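# Flip the towel over and lay it flat

## Task

Turn the towel so its current underside ends up on top, and leave it flat and fully spread out at its full size, with square corners and only one layer, at roughly its present spot on the table.

## Robot and tools

Robot: two arms, left_arm and right_arm, each with a two-finger gripper. Base positions in the scene frame: left_arm (+0.004, +0.336, +0.019) m, right_arm (-0.050, -0.290, +0.048) m, each turned slightly about z. A camera stand sits behind the arms. Any arm state or camera name below is exact.

Frames: the scene frame has its origin at table-top height, halfway between the nominal bases. +z points up, +x points out over the table, and left_arm is on the +y side. Image left and right do not match arm names. Reported hand positions (metres) and end_effector_quat_wxyz use the scene frame. Movement offsets instead use the axes of each arm's own Hand target. On a gripper, +z runs along the fingers and the fingers open and close along y. The reported position is the point between the pads, about 1 cm short of the tips.

Row layout, used by execute_actions and move: one flat list of 14 numbers, each in [-1, 1]. The first 7 are left_arm: dx, dy, dz, rx, ry, rz, opening. The last 7 are the same for right_arm. Always send all 14, even if only one arm should move. dx to rz are an offset, not a pose. They are measured from that arm's Hand target as it stood when the action or move began. 1.0 equals 0.6 m of travel or 180 degrees of turn, and rx, ry, rz form one rotation vector. Opening is absolute: +1 is fully open (0.093 m) and -1 is closed. Six pose zeros re-request the current Hand target. A 0 in the opening slot is a real command (half open), so resend the present opening to keep a grip unchanged.

execute_actions(actions, cameras): actions is a list of actions. Each action is up to 15 rows, one per 1/30 s step. If fewer rows are given, the last row is held for the remaining steps. Every row counts from the pose at the start of that action, not from the row before. An offset sent again moves the arm further. Images come back only when actions is empty or cameras names some; ["all"] gives every camera.

move(target, speed, blend, opening_speed, grip_force, blocking, cameras): target is one 14-number row or a list of up to 15 rows. Every row is an offset from the Hand targets at the move's start. Each gripper follows a straight path, and all paths finish together, taking at least 0.5 s and at most 10 s. speed is the top path speed in m/s, 0.002 to 2.9, default 0.25; it is one value, or one per target. Rotation is limited to twice that value in rad/s. blend, in metres, rounds corners between listed targets. The default 0 stops at each one. opening_speed is how fast the commanded opening changes, in scale units per second, 0.2 or more. grip_force is the pad force limit in newtons, 10 to 50, given once or per arm. It stays in effect until changed, and lower values close slowly. blocking=false returns after about 0.5 s while the move keeps going. Paths do not avoid obstacles or the other arm. Faster moves lag, stray and hit harder. A target set well past a contact point presses harder. The result adds a move: line giving the ending (done, off_target, moving, held, fault) and any limits (paced = command clipped, held = steps withheld).

wait(seconds 0 to 10): lets the scene run with commands held. stop(): brakes a running move. zoom_image(camera, region [x0, y0, x1, y1] pixels, at most 504 by 504): enlarges part of the newest image of one camera. finished_scene(scene): ends the current scene for good. scene is its number. Call nothing more in that reply.

Cameras: cam_head_left, cam_head_right, cam_high, cam_low, cam_left_wrist, cam_right_wrist, all 896x504. Calibrations (K, distortion, T_world_to_cam) are provided and are accurate to within a few millimetres or degrees.

Result lines: end_effector_position and quat, Hand target (the last commanded pose after clipping; the next offsets start from it), Tool commands, grip_measured (motor position on the opening scale), Joint positions (gripper gap in metres last), Joint torques, Joint velocities (may be omitted when all read within noise), and motor temperatures. Grippers often stop short of or below target, or tilt, especially at long reach. Check each result and resend the missing amount as an offset. Each step, orientation commands are clipped to 40 degrees from the measured orientation. The pads meet at a grip_measured of about -0.94. Each millimetre of held width adds about 0.0208. For thin cloth, close toward -1 and keep sending that value while holding. To release, send a value well above the cloth's width reading.

Joint ranges (rad): waist -2.618 to 3.054, shoulder 0 to 3.142, elbow 0 to 3.142 (straight at 2.901), wrist pitch and yaw -1.571 to 1.571, wrist roll -2.094 to 2.094.

Avoid these: letting the towel leave the table, dropping or flinging it, and striking the table or fixed objects hard. Keep the two grippers and wrist cameras from touching each other, because even moderate arm-to-arm contact can fail the task. Don't steer a gripper close past its own base, since that can flip the shoulder posture. Don't keep pressing into something; command the target back above the gripper to release it. Heat builds from holding, long reach and pushing. MOTOR HOT appears at 75 °C. At 90 °C that arm folds up and idles, and at 100 °C it collapses.

Each tool is called as a command line: name --argument value for each argument, lists and objects as JSON in quotes; but a table of rows of numbers goes row by row, as --pt "numbers of a row", without its own name.

## Session

execute_actions --actions '[]'

Scene clock: 0.00 s.
left_arm: end_effector_position=(+0.3995, +0.3235, +0.1026) grip_measured=+1.000 end_effector_quat_wxyz=(+0.574, +0.004, +0.819, +0.019) | right_arm: end_effector_position=(+0.3188, -0.3769, +0.1273) grip_measured=+1.000 end_effector_quat_wxyz=(+0.544, +0.147, +0.811, -0.157)
Joint positions: left_arm=[-0.04 1.606 0.377 0.88 -0.092 0.004 0.093] | right_arm=[-0.015 1.568 0.35 0.825 0.359 0.043 0.093]
Joint velocities: within noise
Joint torques (N m): no reading
Motor temperatures (°C): left_arm=[28 35 33 33 29 26 26] | right_arm=[28 39 36 35 28 30 28]
Heat: left arm: 35 °C; right arm: 39 °C.
Hand target: left_arm +0.4024, +0.3233, +0.1098; +0.583, +0.003, +0.812, +0.018 | right_arm +0.3211, -0.3770, +0.1319; +0.550, +0.148, +0.807, -0.157
Tool commands: left_gripper/opening=+1.0 right_gripper/opening=+1.0

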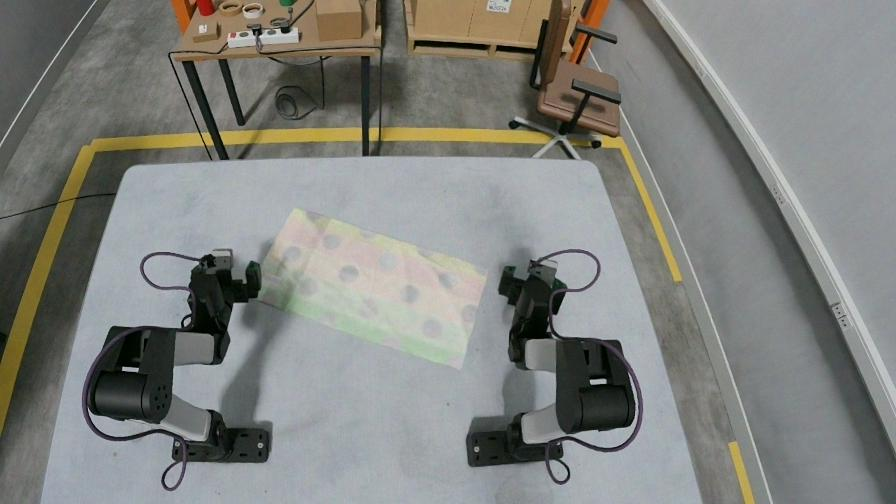

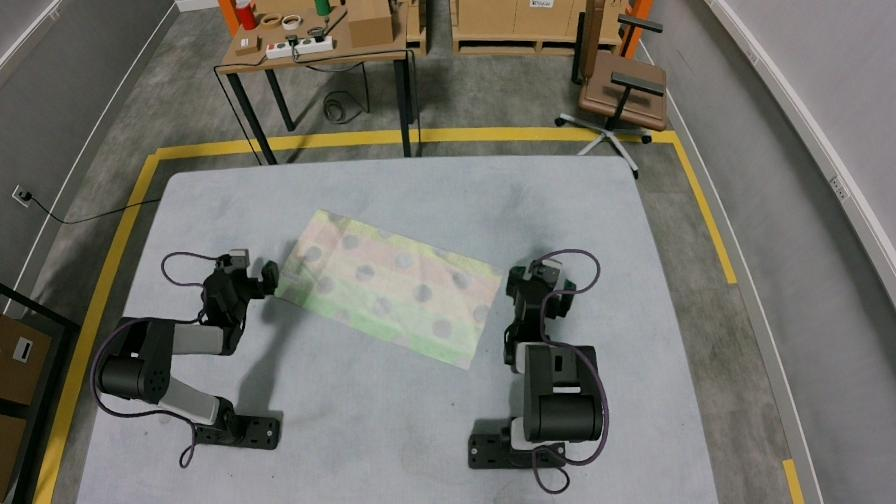

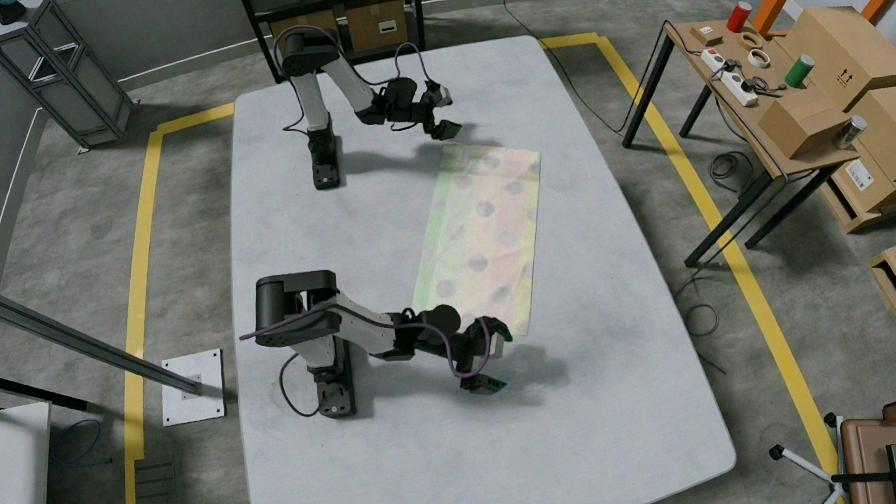

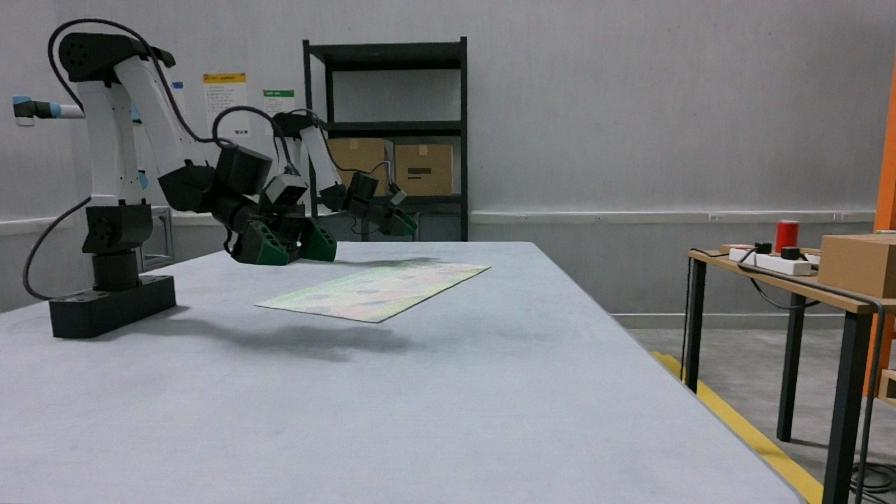

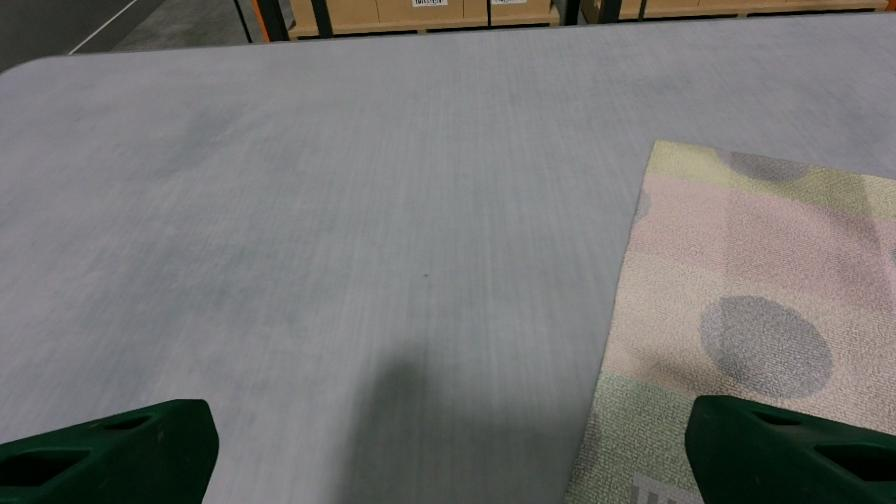

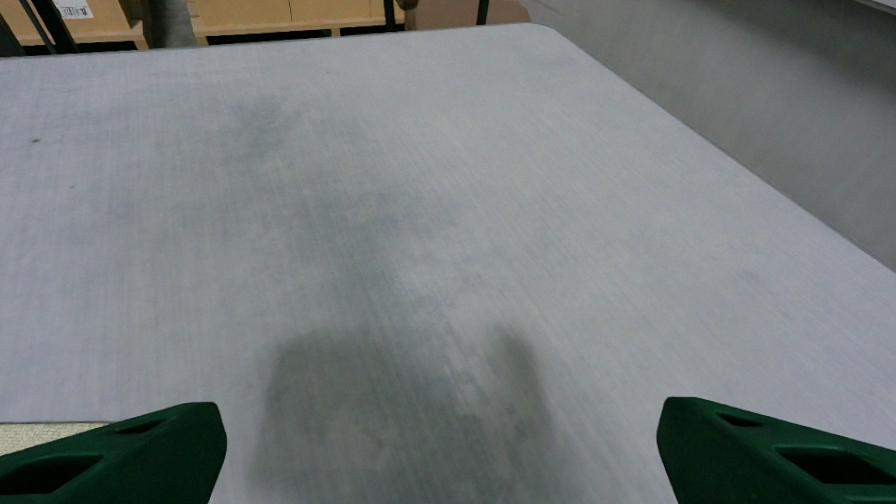

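move --target '[-0.0372,-0.0782,-0.107,-0.2248,0.3532,-0.3299,0.0,0.0817,0.197,-0.3587,-0.3262,0.272,-0.4281,0.0]' --cameras '["all"]'

Scene clock: 59.77 s.
left_arm: end_effector_position=(+0.3459, +0.2745, +0.1507) grip_measured=+0.002 end_effector_quat_wxyz=(+0.005, -0.558, +0.830, +0.001) | right_arm: end_effector_position=(+0.1691, -0.1830, +0.1463) grip_measured=+0.002 end_effector_quat_wxyz=(-0.002, -0.557, +0.830, -0.009)
Joint positions: left_arm=[-0.151 1.853 1.642 -1.355 -0.009 -1.364 0.045] | right_arm=[0.527 1.474 1.094 -1.192 0.018 -0.715 0.045]
Joint torques (N m): left_arm=[0.53 -8.18 8.51 0.14 0.02 -0.08] | right_arm=[0.16 -4.66 7.68 0.24 -0.25 -0.07]
Motor temperatures (°C): left_arm=[28 39 36 40 28 25 26] | right_arm=[28 43 42 41 28 30 27]
Heat: left arm: 40 °C; right arm: 43 °C.
Hand target: left_arm +0.3496, +0.2741, +0.1499; +0.000, -0.563, +0.826, +0.000 | right_arm +0.1713, -0.1771, +0.1500; +0.000, -0.563, +0.826, +0.000
Off the commanded pose: left_arm 0.004 m, 1 deg | right_arm 0.007 m, 1 deg.
move: done
camera_calibration:
cam_left_wrist: T_world_to_cam=[[0.919768, -0.392059, 0.0177673, -0.213953], [-0.359585, -0.823717, 0.438393, 0.321178], [-0.157241, -0.409609, -0.898608, 0.392542], [0, 0, 0, 1]] pos_world=[0.374002, 0.341466, 0.215741]
cam_right_wrist: T_world_to_cam=[[0.919783, -0.391874, 0.0208402, -0.230825], [-0.359387, -0.819824, 0.44579, -0.115931], [-0.157608, -0.41752, -0.894895, 0.166893], [0, 0, 0, 1]] pos_world=[0.196949, -0.115816, 0.205843]

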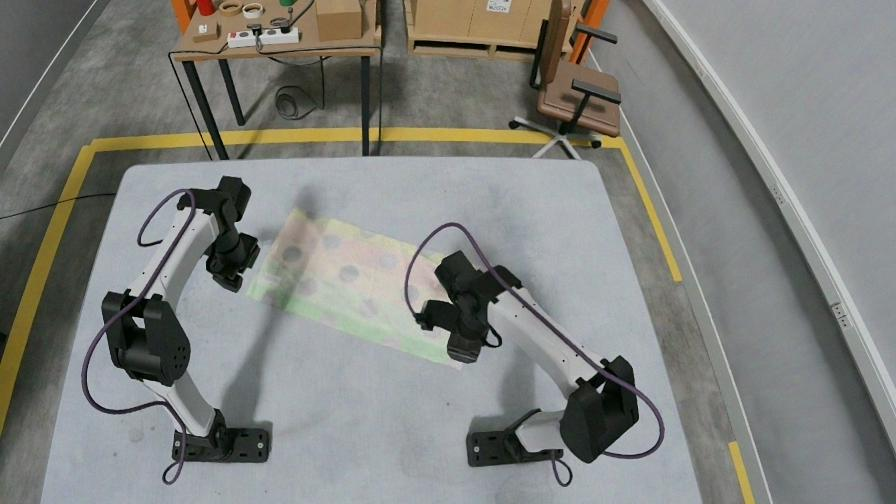

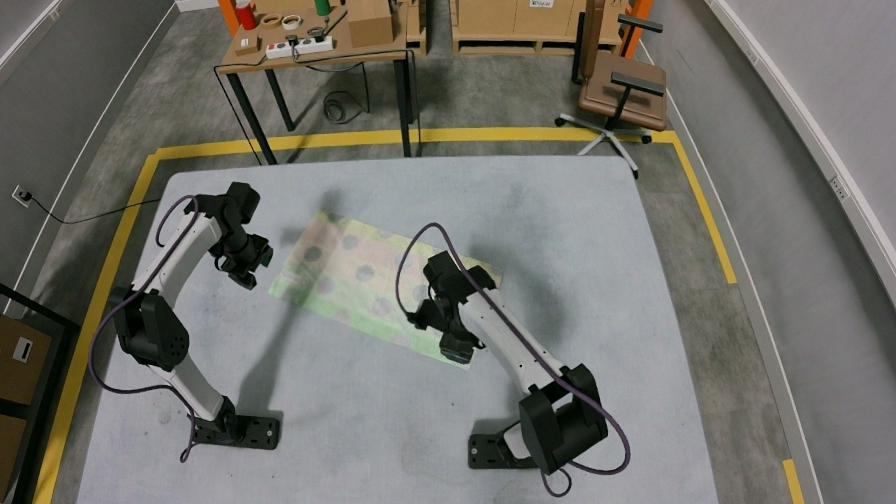

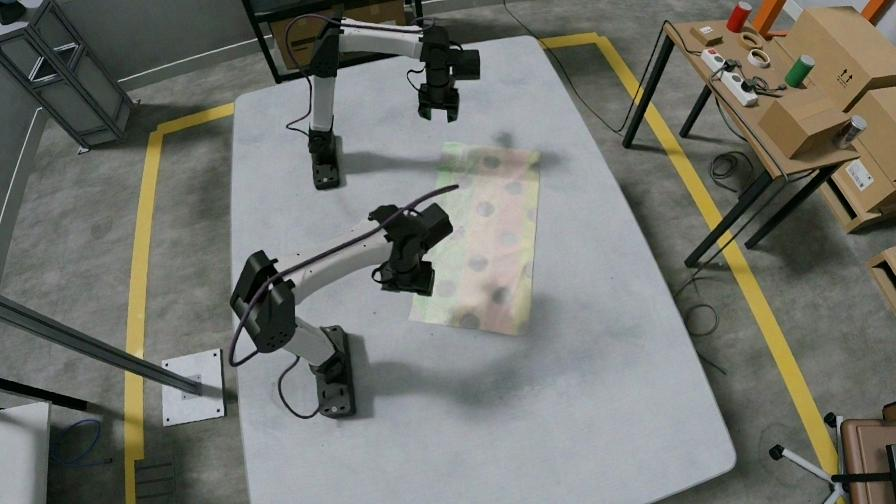

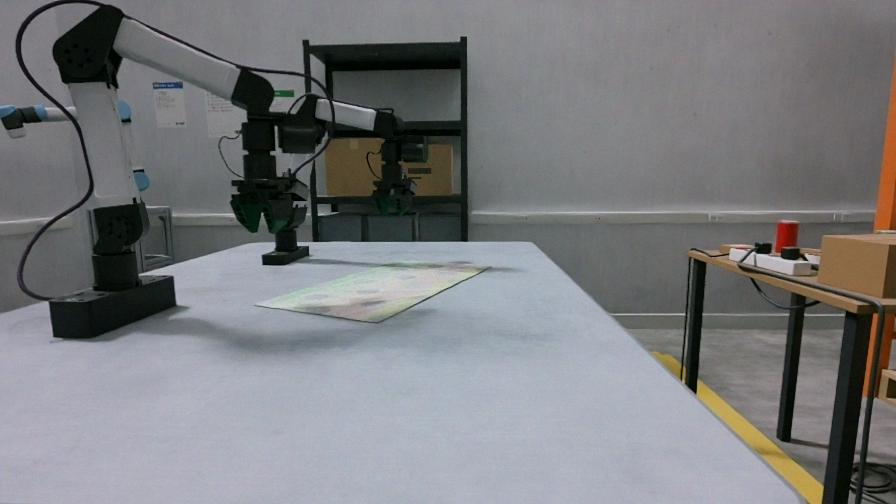

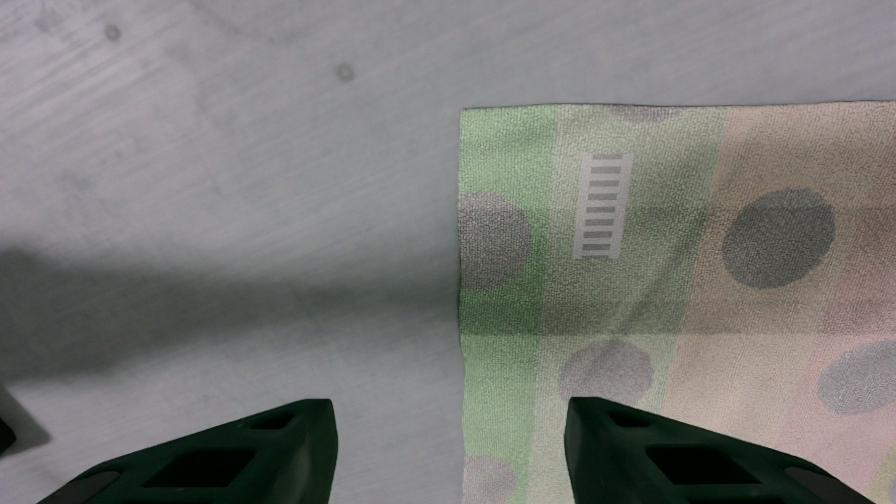

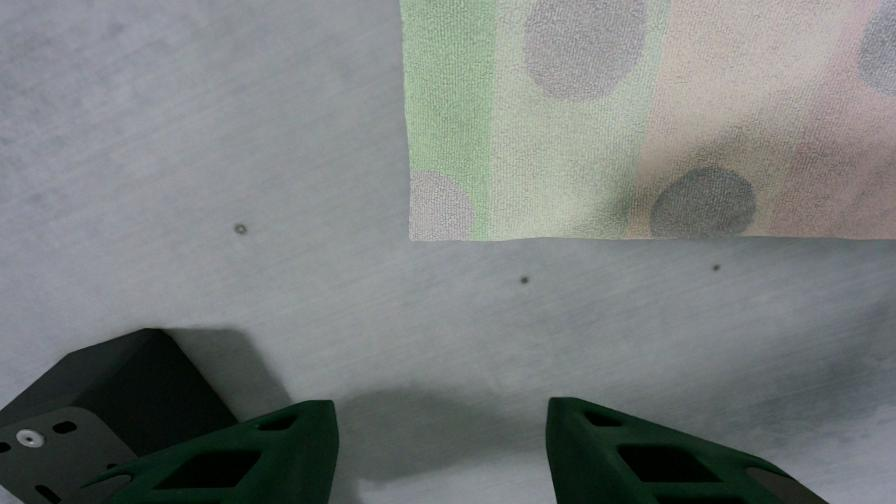

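move --target '[-0.0375,-0.0292,0.175,0,0,0,-0.25,0.01,0.0107,0.175,0,0,0,-0.25]' --cameras '["cam_left_wrist","cam_right_wrist","cam_low"]'

Scene clock: 75.33 s.
left_arm: end_effector_position=(+0.3722, +0.2887, +0.0490) grip_measured=-0.248 end_effector_quat_wxyz=(+0.003, -0.564, +0.825, +0.003) | right_arm: end_effector_position=(+0.1663, -0.1837, +0.0504) grip_measured=-0.248 end_effector_quat_wxyz=(+0.004, -0.558, +0.830, -0.009)
Joint positions: left_arm=[-0.1 2.006 1.443 -1.007 -0.008 -1.33 0.033] | right_arm=[0.529 1.585 0.793 -0.768 0.018 -0.715 0.033]
Joint torques (N m): left_arm=[0.5 -10.03 6.13 0.29 0.01 0.07] | right_arm=[0.27 -5 4.31 0.6 -0.27 -0.03]
Heat: left arm: 40 °C; right arm: 43 °C.
Hand target: left_arm +0.3740, +0.2886, +0.0448; +0.000, -0.563, +0.827, +0.000 | right_arm +0.1631, -0.1803, +0.0450; +0.000, -0.563, +0.826, +0.000
Off the commanded pose: left_arm 0.004 m, 1 deg | right_arm 0.007 m, 1 deg.
move: done
camera_calibration:
cam_left_wrist: T_world_to_cam=[[0.926126, -0.376973, 0.0135048, -0.237257], [-0.344047, -0.82947, 0.440013, 0.38267], [-0.154672, -0.412154, -0.89789, 0.31085], [0, 0, 0, 1]] pos_world=[0.399465, 0.356092, 0.113933]
cam_right_wrist: T_world_to_cam=[[0.920593, -0.38951, 0.0281207, -0.226523], [-0.361712, -0.823317, 0.437395, -0.0746608], [-0.147217, -0.412834, -0.89883, 0.0796685], [0, 0, 0, 1]] pos_world=[0.193259, -0.116813, 0.110635]
Images, in order (width x height): cam_low 896x504, cam_left_wrist 896x504, cam_right_wrist 896x504.

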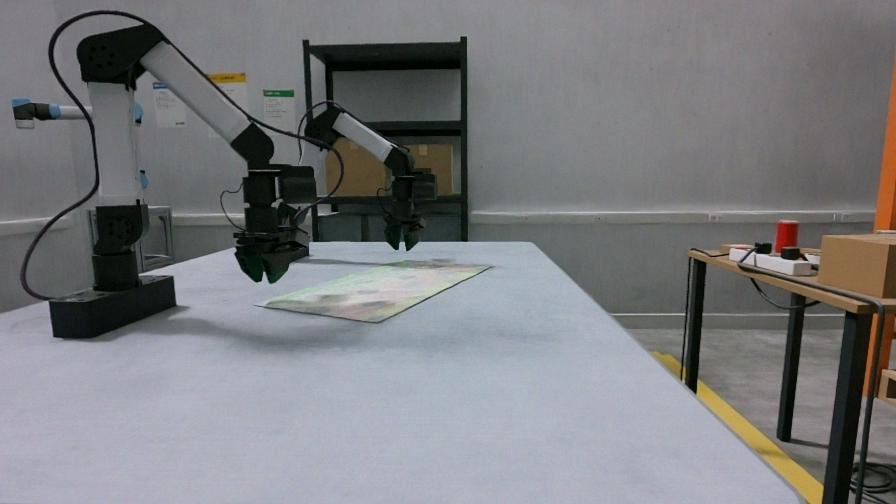

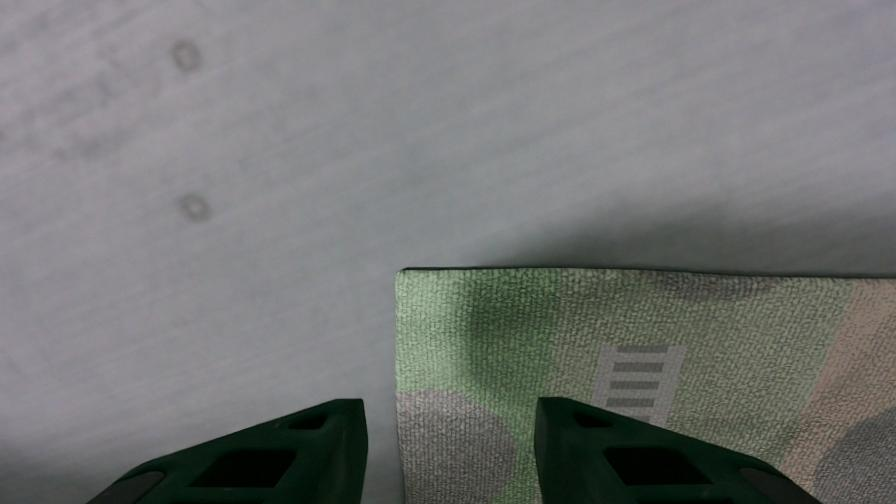

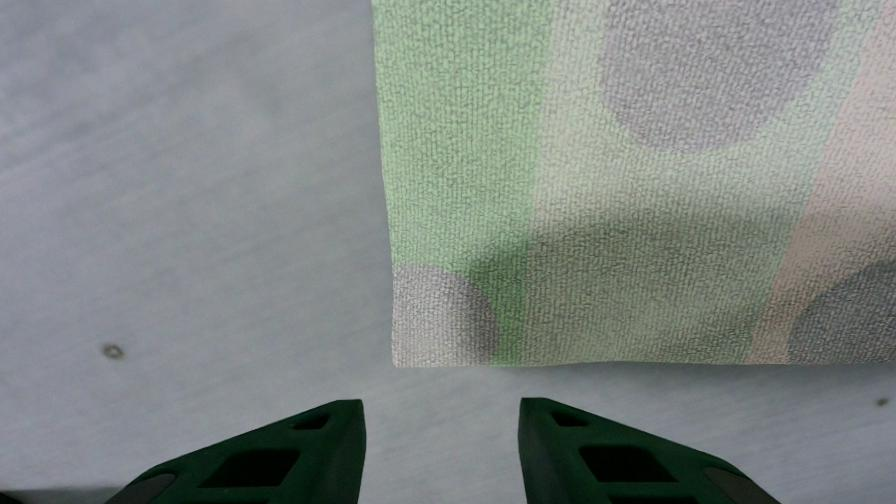

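move --target '[0.005,0.009,0.062,0,0,0,-0.25,0.0087,0.0115,0.063,0,0,0,-0.25]' --speed 0.1 --cameras '["cam_left_wrist","cam_right_wrist","cam_low"]'

move --target '[0,0,0,0,0,0,-1,0,0,0,0,0,0,-1]' --opening_speed 1.2 --cameras '["cam_left_wrist","cam_right_wrist","cam_low"]'

Scene clock: 88.20 s.
left_arm: end_effector_position=(+0.3642, +0.2897, +0.0175) grip_measured=-0.248 end_effector_quat_wxyz=(+0.000, -0.564, +0.826, +0.006) | right_arm: end_effector_position=(+0.1587, -0.1857, +0.0119) grip_measured=-0.248 end_effector_quat_wxyz=(+0.003, -0.561, +0.828, -0.009)
Joint positions: left_arm=[-0.1 2.03 1.344 -0.892 -0.008 -1.33 0.033] | right_arm=[0.536 1.664 0.686 -0.585 0.018 -0.715 0.033]
Joint torques (N m): left_arm=[0.1 -8.96 4.86 0.56 0.02 0.04] | right_arm=[0.25 -5.29 3.55 0.58 -0.26 0.04]
Motor temperatures (°C): left_arm=[27 41 37 35 28 25 26] | right_arm=[28 42 43 37 28 29 27]
Heat: left arm: 41 °C; right arm: 43 °C.
Hand target: left_arm +0.3679, +0.2877, +0.0077; +0.000, -0.563, +0.827, +0.000 | right_arm +0.1548, -0.1826, +0.0073; +0.000, -0.563, +0.827, +0.000
Off the commanded pose: left_arm 0.011 m, 1 deg | right_arm 0.007 m, 1 deg.
move: off_target (left_arm)
camera_calibration:
cam_left_wrist: T_world_to_cam=[[0.926082, -0.377287, 0.00511769, -0.228761], [-0.340477, -0.829729, 0.442295, 0.393305], [-0.162626, -0.411344, -0.896855, 0.284336], [0, 0, 0, 1]] pos_world=[0.392003, 0.356988, 0.0822224]
cam_right_wrist: T_world_to_cam=[[0.923432, -0.382816, 0.0269355, -0.218385], [-0.35503, -0.825539, 0.43868, -0.0636694], [-0.145697, -0.414654, -0.89824, 0.0425535], [0, 0, 0, 1]] pos_world=[0.185259, -0.118518, 0.072036]
Images, in order (width x height): cam_low 896x504, cam_left_wrist 896x504, cam_right_wrist 896x504.

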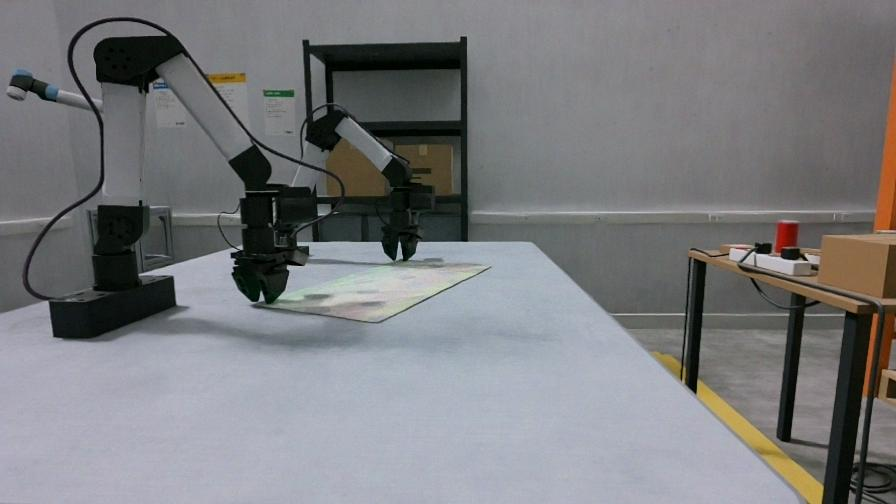

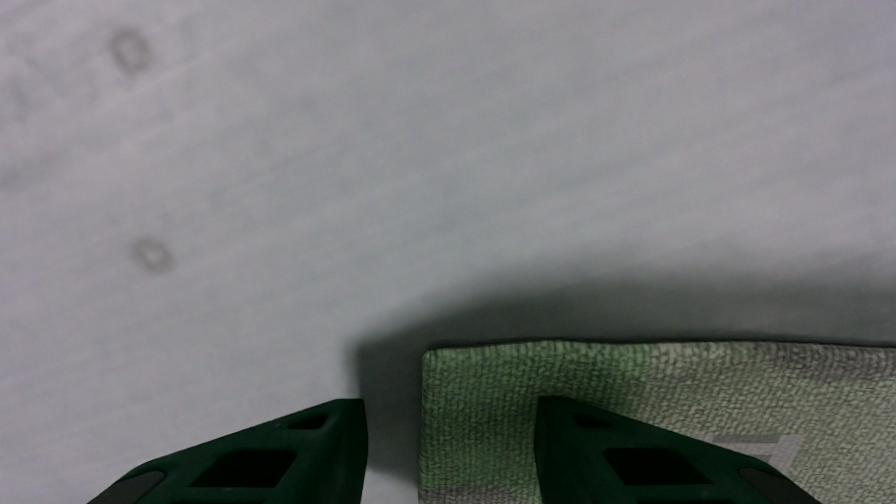

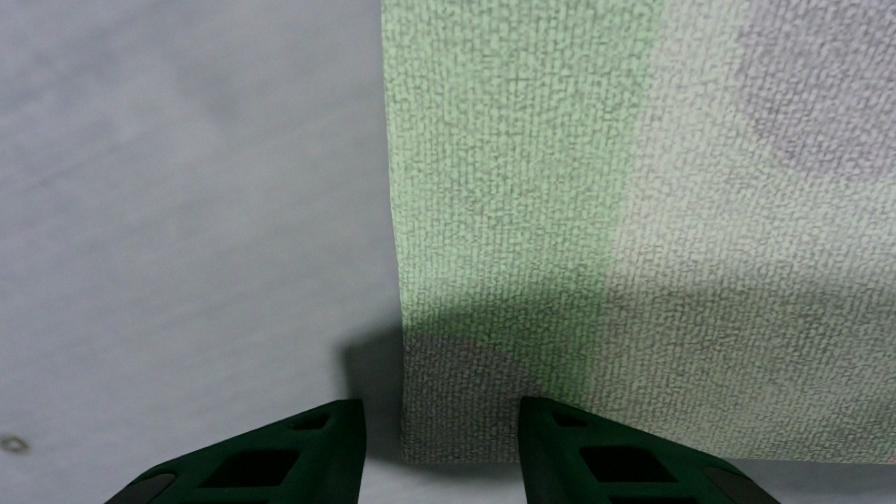

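Scene clock: 89.10 s.
left_arm: end_effector_position=(+0.3769, +0.2862, +0.0177) grip_measured=-0.980 end_effector_quat_wxyz=(+0.016, -0.564, +0.825, -0.016) | right_arm: end_effector_position=(+0.1587, -0.1853, +0.0119) grip_measured=-0.986 end_effector_quat_wxyz=(+0.003, -0.561, +0.828, -0.009)
Joint positions: left_arm=[-0.1 2.03 1.344 -0.839 0.003 -1.33 0] | right_arm=[0.537 1.664 0.686 -0.584 0.016 -0.715 0]
Joint torques (N m): left_arm=[0.08 -9.07 5.07 0.13 -0.08 0.05] | right_arm=[0.03 -5.3 3.67 0.56 -0.24 0.04]
Heat: left arm: 41 °C; right arm: 43 °C.
Hand target: left_arm +0.3678, +0.2878, +0.0077; +0.000, -0.563, +0.827, +0.000 | right_arm +0.1549, -0.1826, +0.0073; +0.000, -0.563, +0.827, +0.000
Off the commanded pose: left_arm 0.013 m, 3 deg | right_arm 0.007 m, 1 deg.
move: off_target (left_arm)
camera_calibration:
cam_left_wrist: T_world_to_cam=[[0.924294, -0.376979, 0.0597194, -0.242237], [-0.36359, -0.822044, 0.438231, 0.40127], [-0.116112, -0.426768, -0.896877, 0.272082], [0, 0, 0, 1]] pos_world=[0.401389, 0.354659, 0.0826411]
cam_right_wrist: T_world_to_cam=[[0.923587, -0.382493, 0.0262075, -0.218211], [-0.354668, -0.826438, 0.437276, -0.0635363], [-0.145596, -0.413157, -0.898945, 0.0429768], [0, 0, 0, 1]] pos_world=[0.185259, -0.118217, 0.0721355]
Images, in order (width x height): cam_low 896x504, cam_left_wrist 896x504, cam_right_wrist 896x504.

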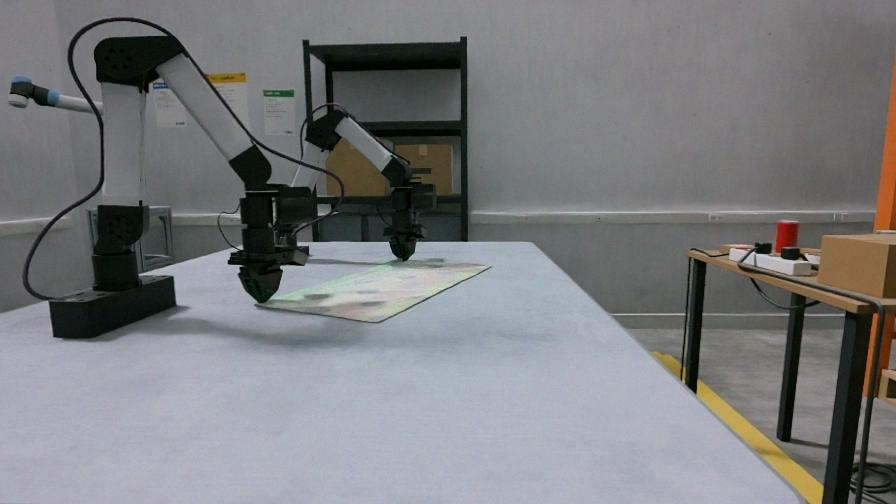

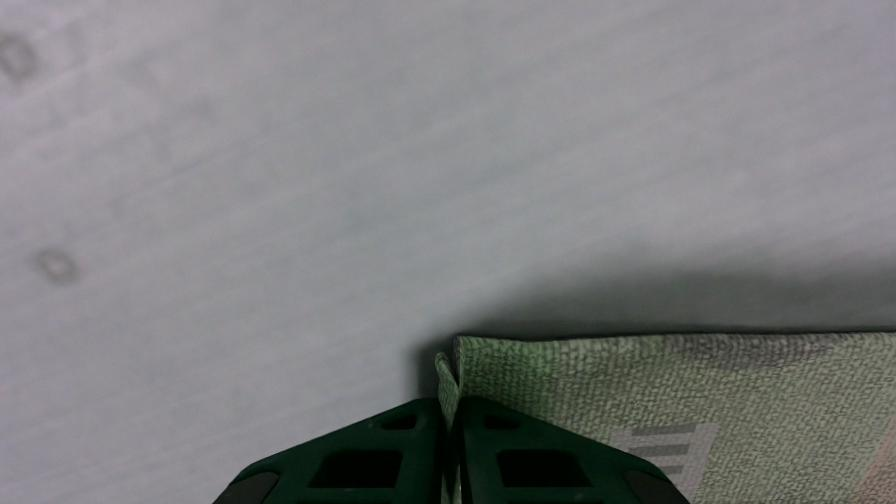

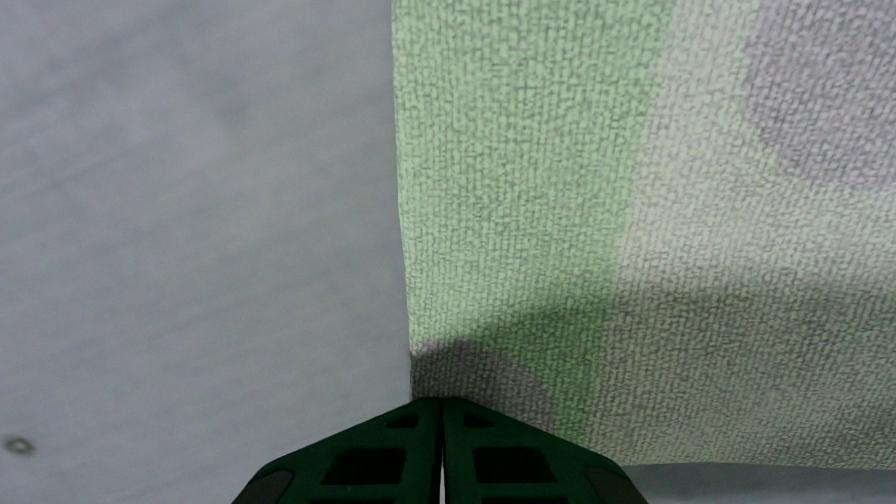

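move --pt "0 0 0 0 0 0 -1 0 0 0 0 0 0 -0.25" --pt "0 0 0 0 0 0 -1 0 0 0.025 0 0 0 -0.25" --pt "0 0 0 0 0 0 -1 0 0 0.025 0 0 0 -1" --speed 0.1 --opening_speed 1.2 --cameras '["cam_left_wrist","cam_right_wrist"]'

Scene clock: 96.77 s.
left_arm: end_effector_position=(+0.3769, +0.2862, +0.0177) grip_measured=-0.980 end_effector_quat_wxyz=(+0.016, -0.564, +0.825, -0.016) | right_arm: end_effector_position=(+0.1619, -0.1824, +0.0099) grip_measured=-0.979 end_effector_quat_wxyz=(+0.011, -0.562, +0.827, -0.007)
Joint positions: left_arm=[-0.1 2.03 1.344 -0.839 0.003 -1.33 0] | right_arm=[0.538 1.674 0.686 -0.561 0.012 -0.715 0]
Joint torques (N m): left_arm=[0.14 -9.1 5.09 0.14 -0.07 0.05] | right_arm=[0.2 -1.95 1.74 1.13 -0.18 0.03]
Heat: left arm: 42 °C; right arm: 42 °C.
Hand target: left_arm +0.3678, +0.2878, +0.0077; +0.000, -0.563, +0.827, +0.000 | right_arm +0.1548, -0.1826, -0.0077; +0.000, -0.563, +0.826, +0.000
Off the commanded pose: left_arm 0.014 m, 3 deg | right_arm 0.019 m, 1 deg.
move: off_target (left_arm, right_arm); target 3's new opening was sent with right_arm's hand 0.019 m and 1 deg from that target
camera_calibration:
cam_left_wrist: T_world_to_cam=[[0.924294, -0.376979, 0.0597194, -0.242237], [-0.36359, -0.822044, 0.438231, 0.40127], [-0.116112, -0.426768, -0.896877, 0.272082], [0, 0, 0, 1]] pos_world=[0.401389, 0.354659, 0.0826411]
cam_right_wrist: T_world_to_cam=[[0.923765, -0.381657, 0.0315505, -0.220028], [-0.357993, -0.831348, 0.425091, -0.0593396], [-0.136009, -0.403979, -0.904601, 0.0430678], [0, 0, 0, 1]] pos_world=[0.187869, -0.115909, 0.0711258]
Images, in order (width x height): cam_left_wrist 896x504, cam_right_wrist 896x504.

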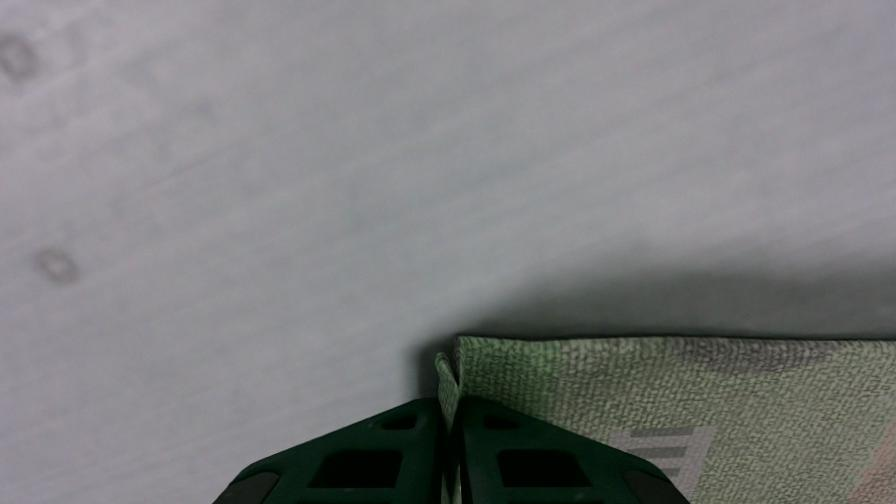

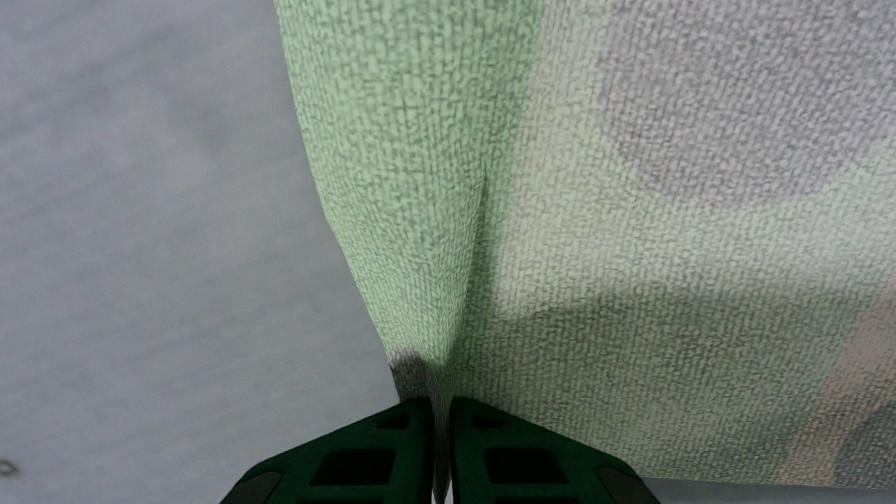

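move --pt "0 0 -0.06 0 0 0 -1 0 0 -0.08 0 0 0 -1" --pt "0 0 -0.52 0 0 0 -1 0 0 -0.54 0 0 0 -1" --speed '[0.1,0.2]' --blend '[0.02,0]' --cameras '["cam_head_right","cam_high","cam_low"]'

Scene clock: 111.33 s.
left_arm: end_effector_position=(+0.3704, +0.2871, +0.3078) grip_measured=-0.980 end_effector_quat_wxyz=(+0.134, -0.555, +0.812, -0.121) | right_arm: end_effector_position=(+0.1578, -0.1845, +0.3123) grip_measured=-0.980 end_effector_quat_wxyz=(+0.160, -0.554, +0.817, -0.025)
Joint positions: left_arm=[-0.1 1.785 2.153 -1.576 0.003 -1.33 0] | right_arm=[0.538 1.259 1.558 -1.544 0.012 -0.715 0]
Joint torques (N m): left_arm=[0.21 -10.92 7.25 0.88 -0.07 0.07] | right_arm=[0.13 -3.14 6.63 0.97 -0.19 0.07]
Heat: left arm: 44 °C; right arm: 41 °C.
Hand target: left_arm +0.3682, +0.2877, +0.3197; +0.000, -0.563, +0.827, +0.000 | right_arm +0.1550, -0.1827, +0.3163; +0.000, -0.563, +0.827, +0.000
Off the commanded pose: left_arm 0.012 m, 21 deg | right_arm 0.005 m, 19 deg.
joint sent to its limit (left arm) — joint 4 (wrist pitch), lower limit. The joint targets are off in orientation, not in position.
joint sent to its limit (right arm) — joint 4 (wrist pitch), lower limit. The joint targets are off in orientation, not in position.
move: off_target (left_arm, right_arm)
Images, in order (width x height): cam_head_right 896x504, cam_high 896x504, cam_low 896x504.

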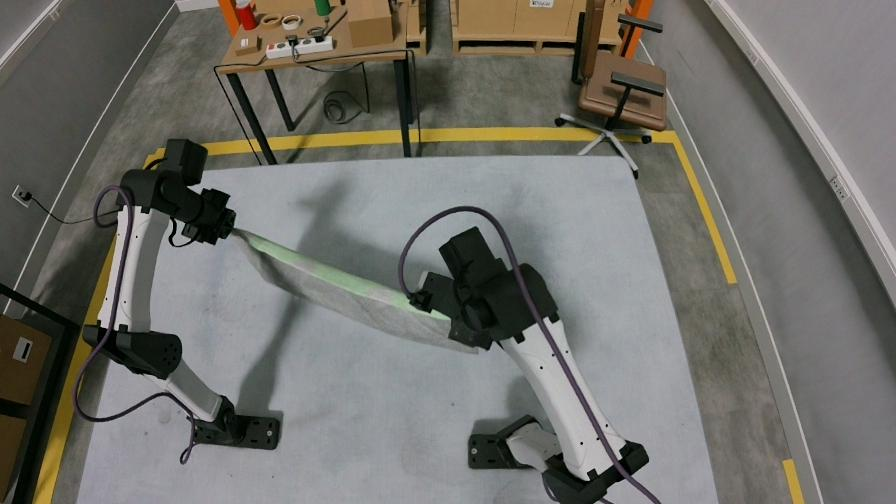

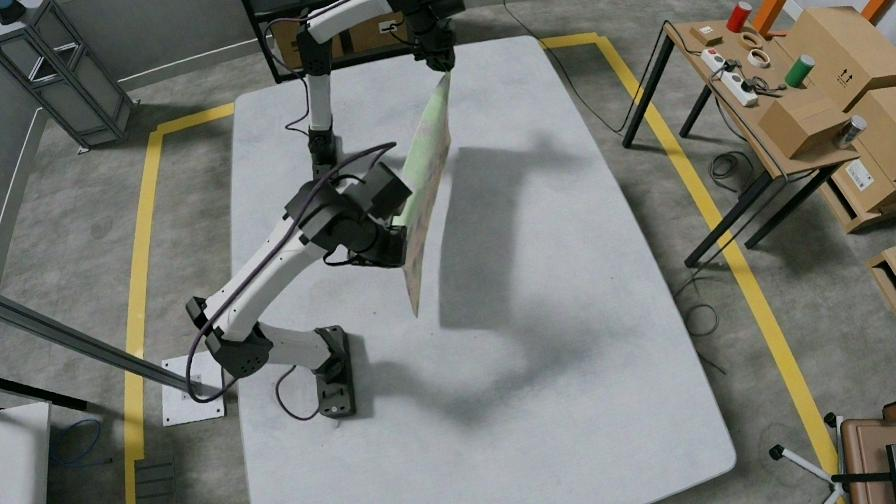

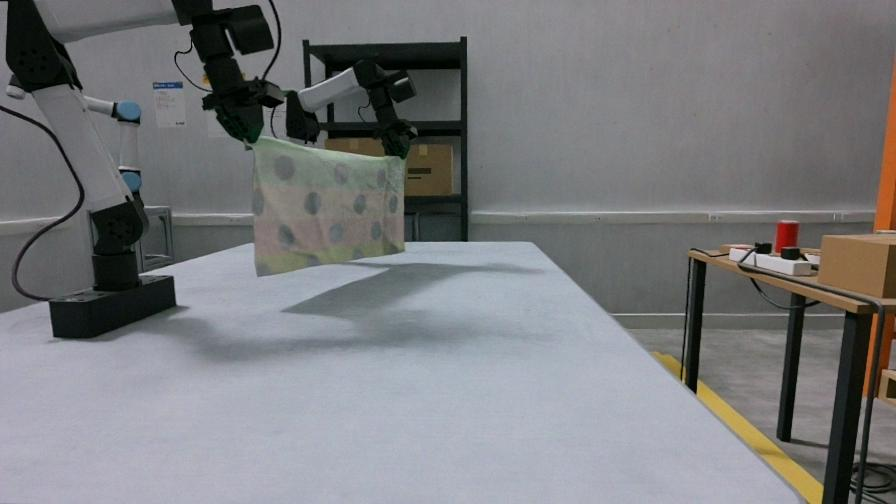

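move --pt "0 0 0.072 0 0 0 -1 0 0 0.072 0 0 0 -1" --pt "0 -0.115 0.098 0 0 0 -1 0 -0.115 0.098 0 0 0 -1" --pt "0 -0.223 0.143 0 0 0 -1 0 -0.223 0.143 0 0 0 -1" --pt "0 -0.317 0.213 0 0 0 -1 0 -0.317 0.213 0 0 0 -1" --pt "0 -0.387 0.307 0 0 0 -1 0 -0.387 0.307 0 0 0 -1" --pt "0 -0.432 0.415 0 0 0 -1 0 -0.432 0.415 0 0 0 -1" --pt "0 -0.453 0.503 0 0 0 -1 0 -0.453 0.503 0 0 0 -1" --speed 0.15 --blend '[0,0.02,0.02,0.02,0.02,0.02,0]' --cameras '["all"]'

Scene clock: 128.17 s.
left_arm: end_effector_position=(+0.6178, +0.1907, +0.0287) grip_measured=-0.980 end_effector_quat_wxyz=(+0.152, -0.546, +0.807, -0.167) | right_arm: end_effector_position=(+0.4076, -0.2816, +0.0238) grip_measured=-0.980 end_effector_quat_wxyz=(+0.001, -0.560, +0.828, -0.004)
Joint positions: left_arm=[-0.201 2.894 2.852 -1.071 0.003 -1.422 0] | right_arm=[0.08 2.4 1.865 -1.029 0.006 -1.169 0]
Joint torques (N m): left_arm=[-0.16 -15.27 8.42 1.15 -0.08 -0.06] | right_arm=[-0.75 -13.23 5.04 0.58 -0.11 -0.04]
Motor temperatures (°C): left_arm=[27 47 38 34 28 25 27] | right_arm=[28 41 41 36 28 29 28]
Heat: left arm: 47 °C; right arm: 41 °C.
Hand target: left_arm +0.6207, +0.1882, +0.0176; +0.000, -0.563, +0.827, +0.000 | right_arm +0.4076, -0.2822, +0.0143; +0.000, -0.563, +0.827, +0.000
Off the commanded pose: left_arm 0.012 m, 26 deg | right_arm 0.009 m, 1 deg.
elbow stopped short (left arm): the move would have taken joint 3 (elbow) straighter than the controller allows.
move: off_target (left_arm)
camera_calibration:
cam_left_wrist: T_world_to_cam=[[0.817747, -0.360166, 0.448965, -0.450114], [-0.528004, -0.77993, 0.336038, 0.501974], [0.229132, -0.51185, -0.827954, 0.0700693], [0, 0, 0, 1]] pos_world=[0.617069, 0.265254, 0.0914173]
cam_right_wrist: T_world_to_cam=[[0.922912, -0.384652, 0.0165945, -0.485391], [-0.352788, -0.827625, 0.436552, -0.0611435], [-0.154187, -0.408753, -0.899526, 0.0547983], [0, 0, 0, 1]] pos_world=[0.434851, -0.214911, 0.0840396]

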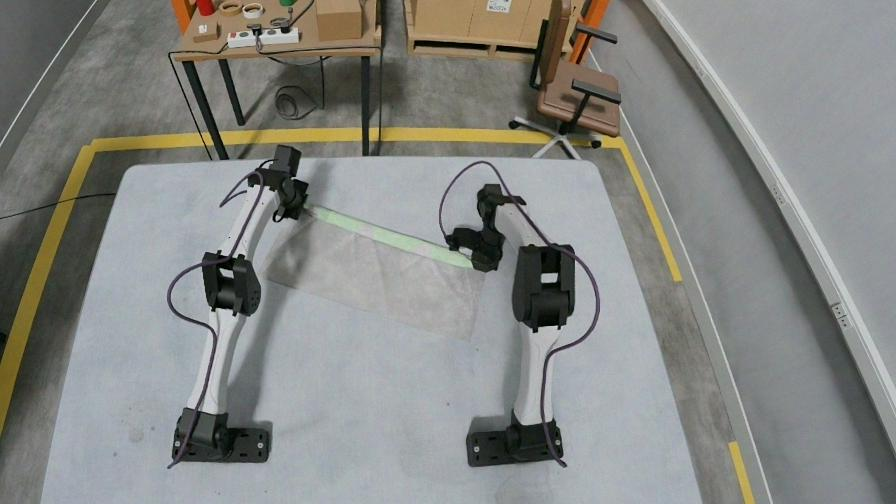

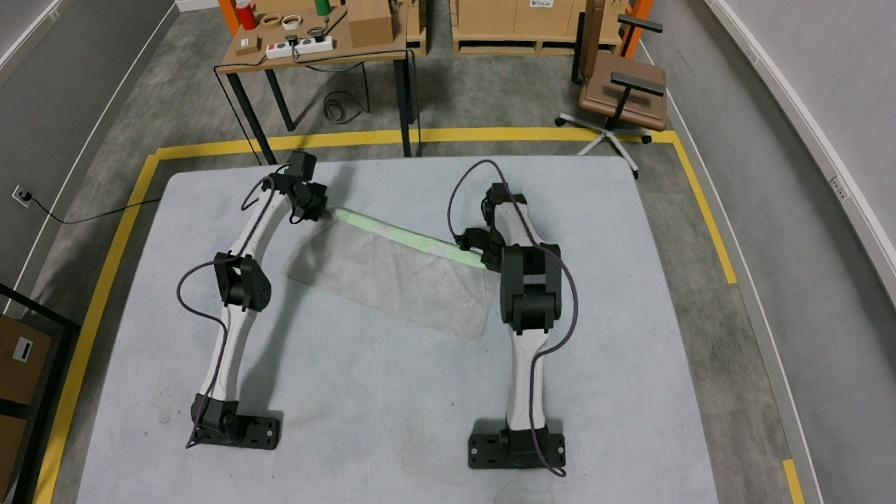

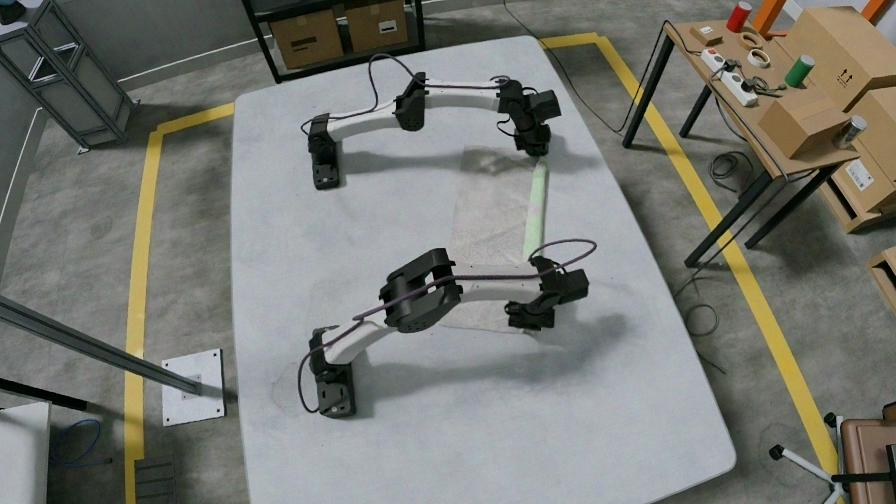

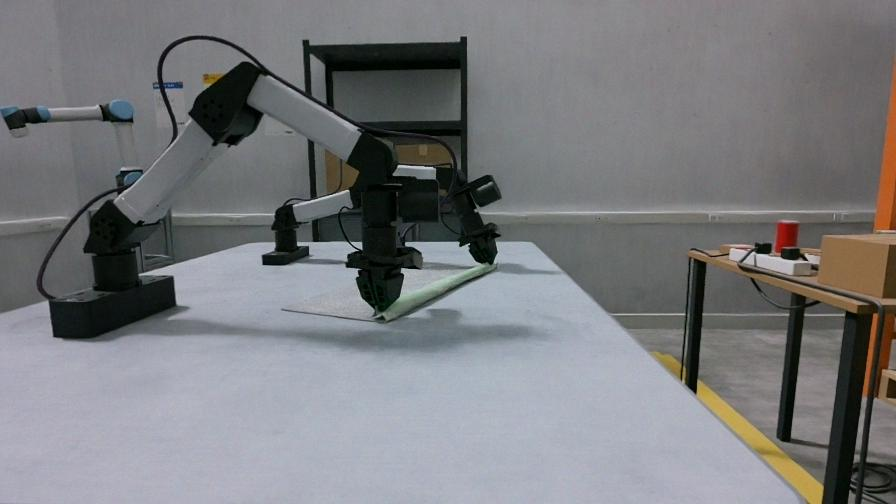

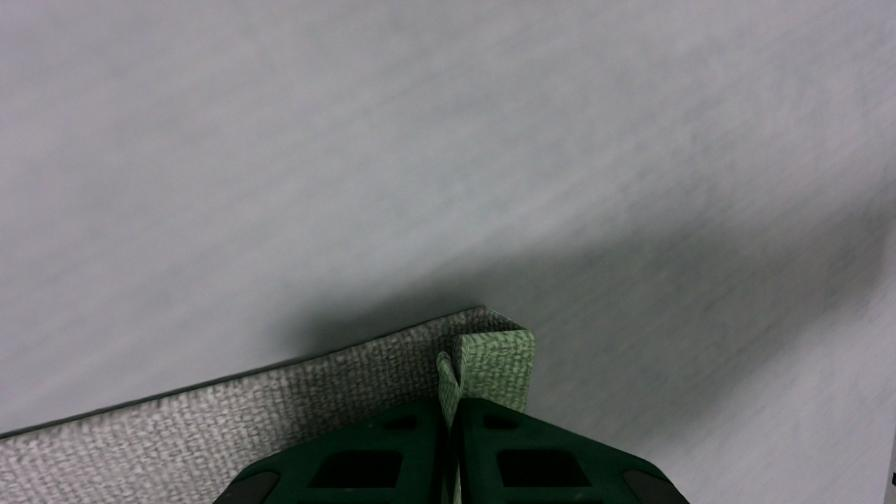

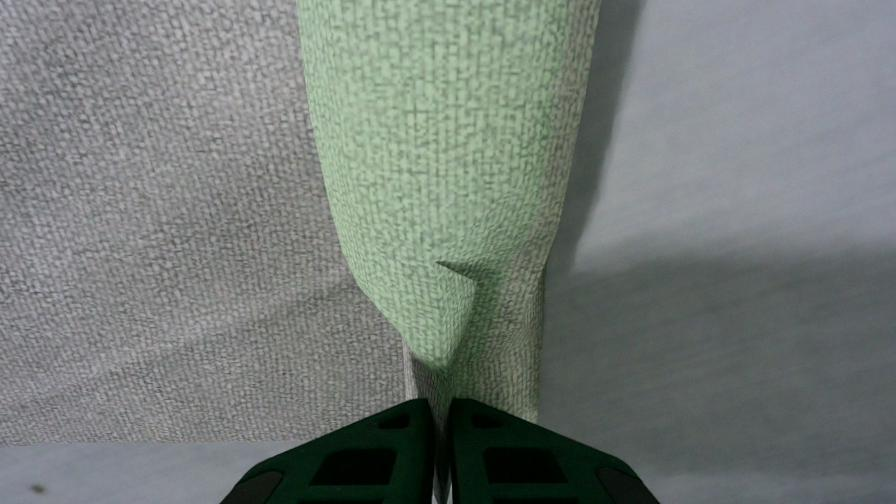

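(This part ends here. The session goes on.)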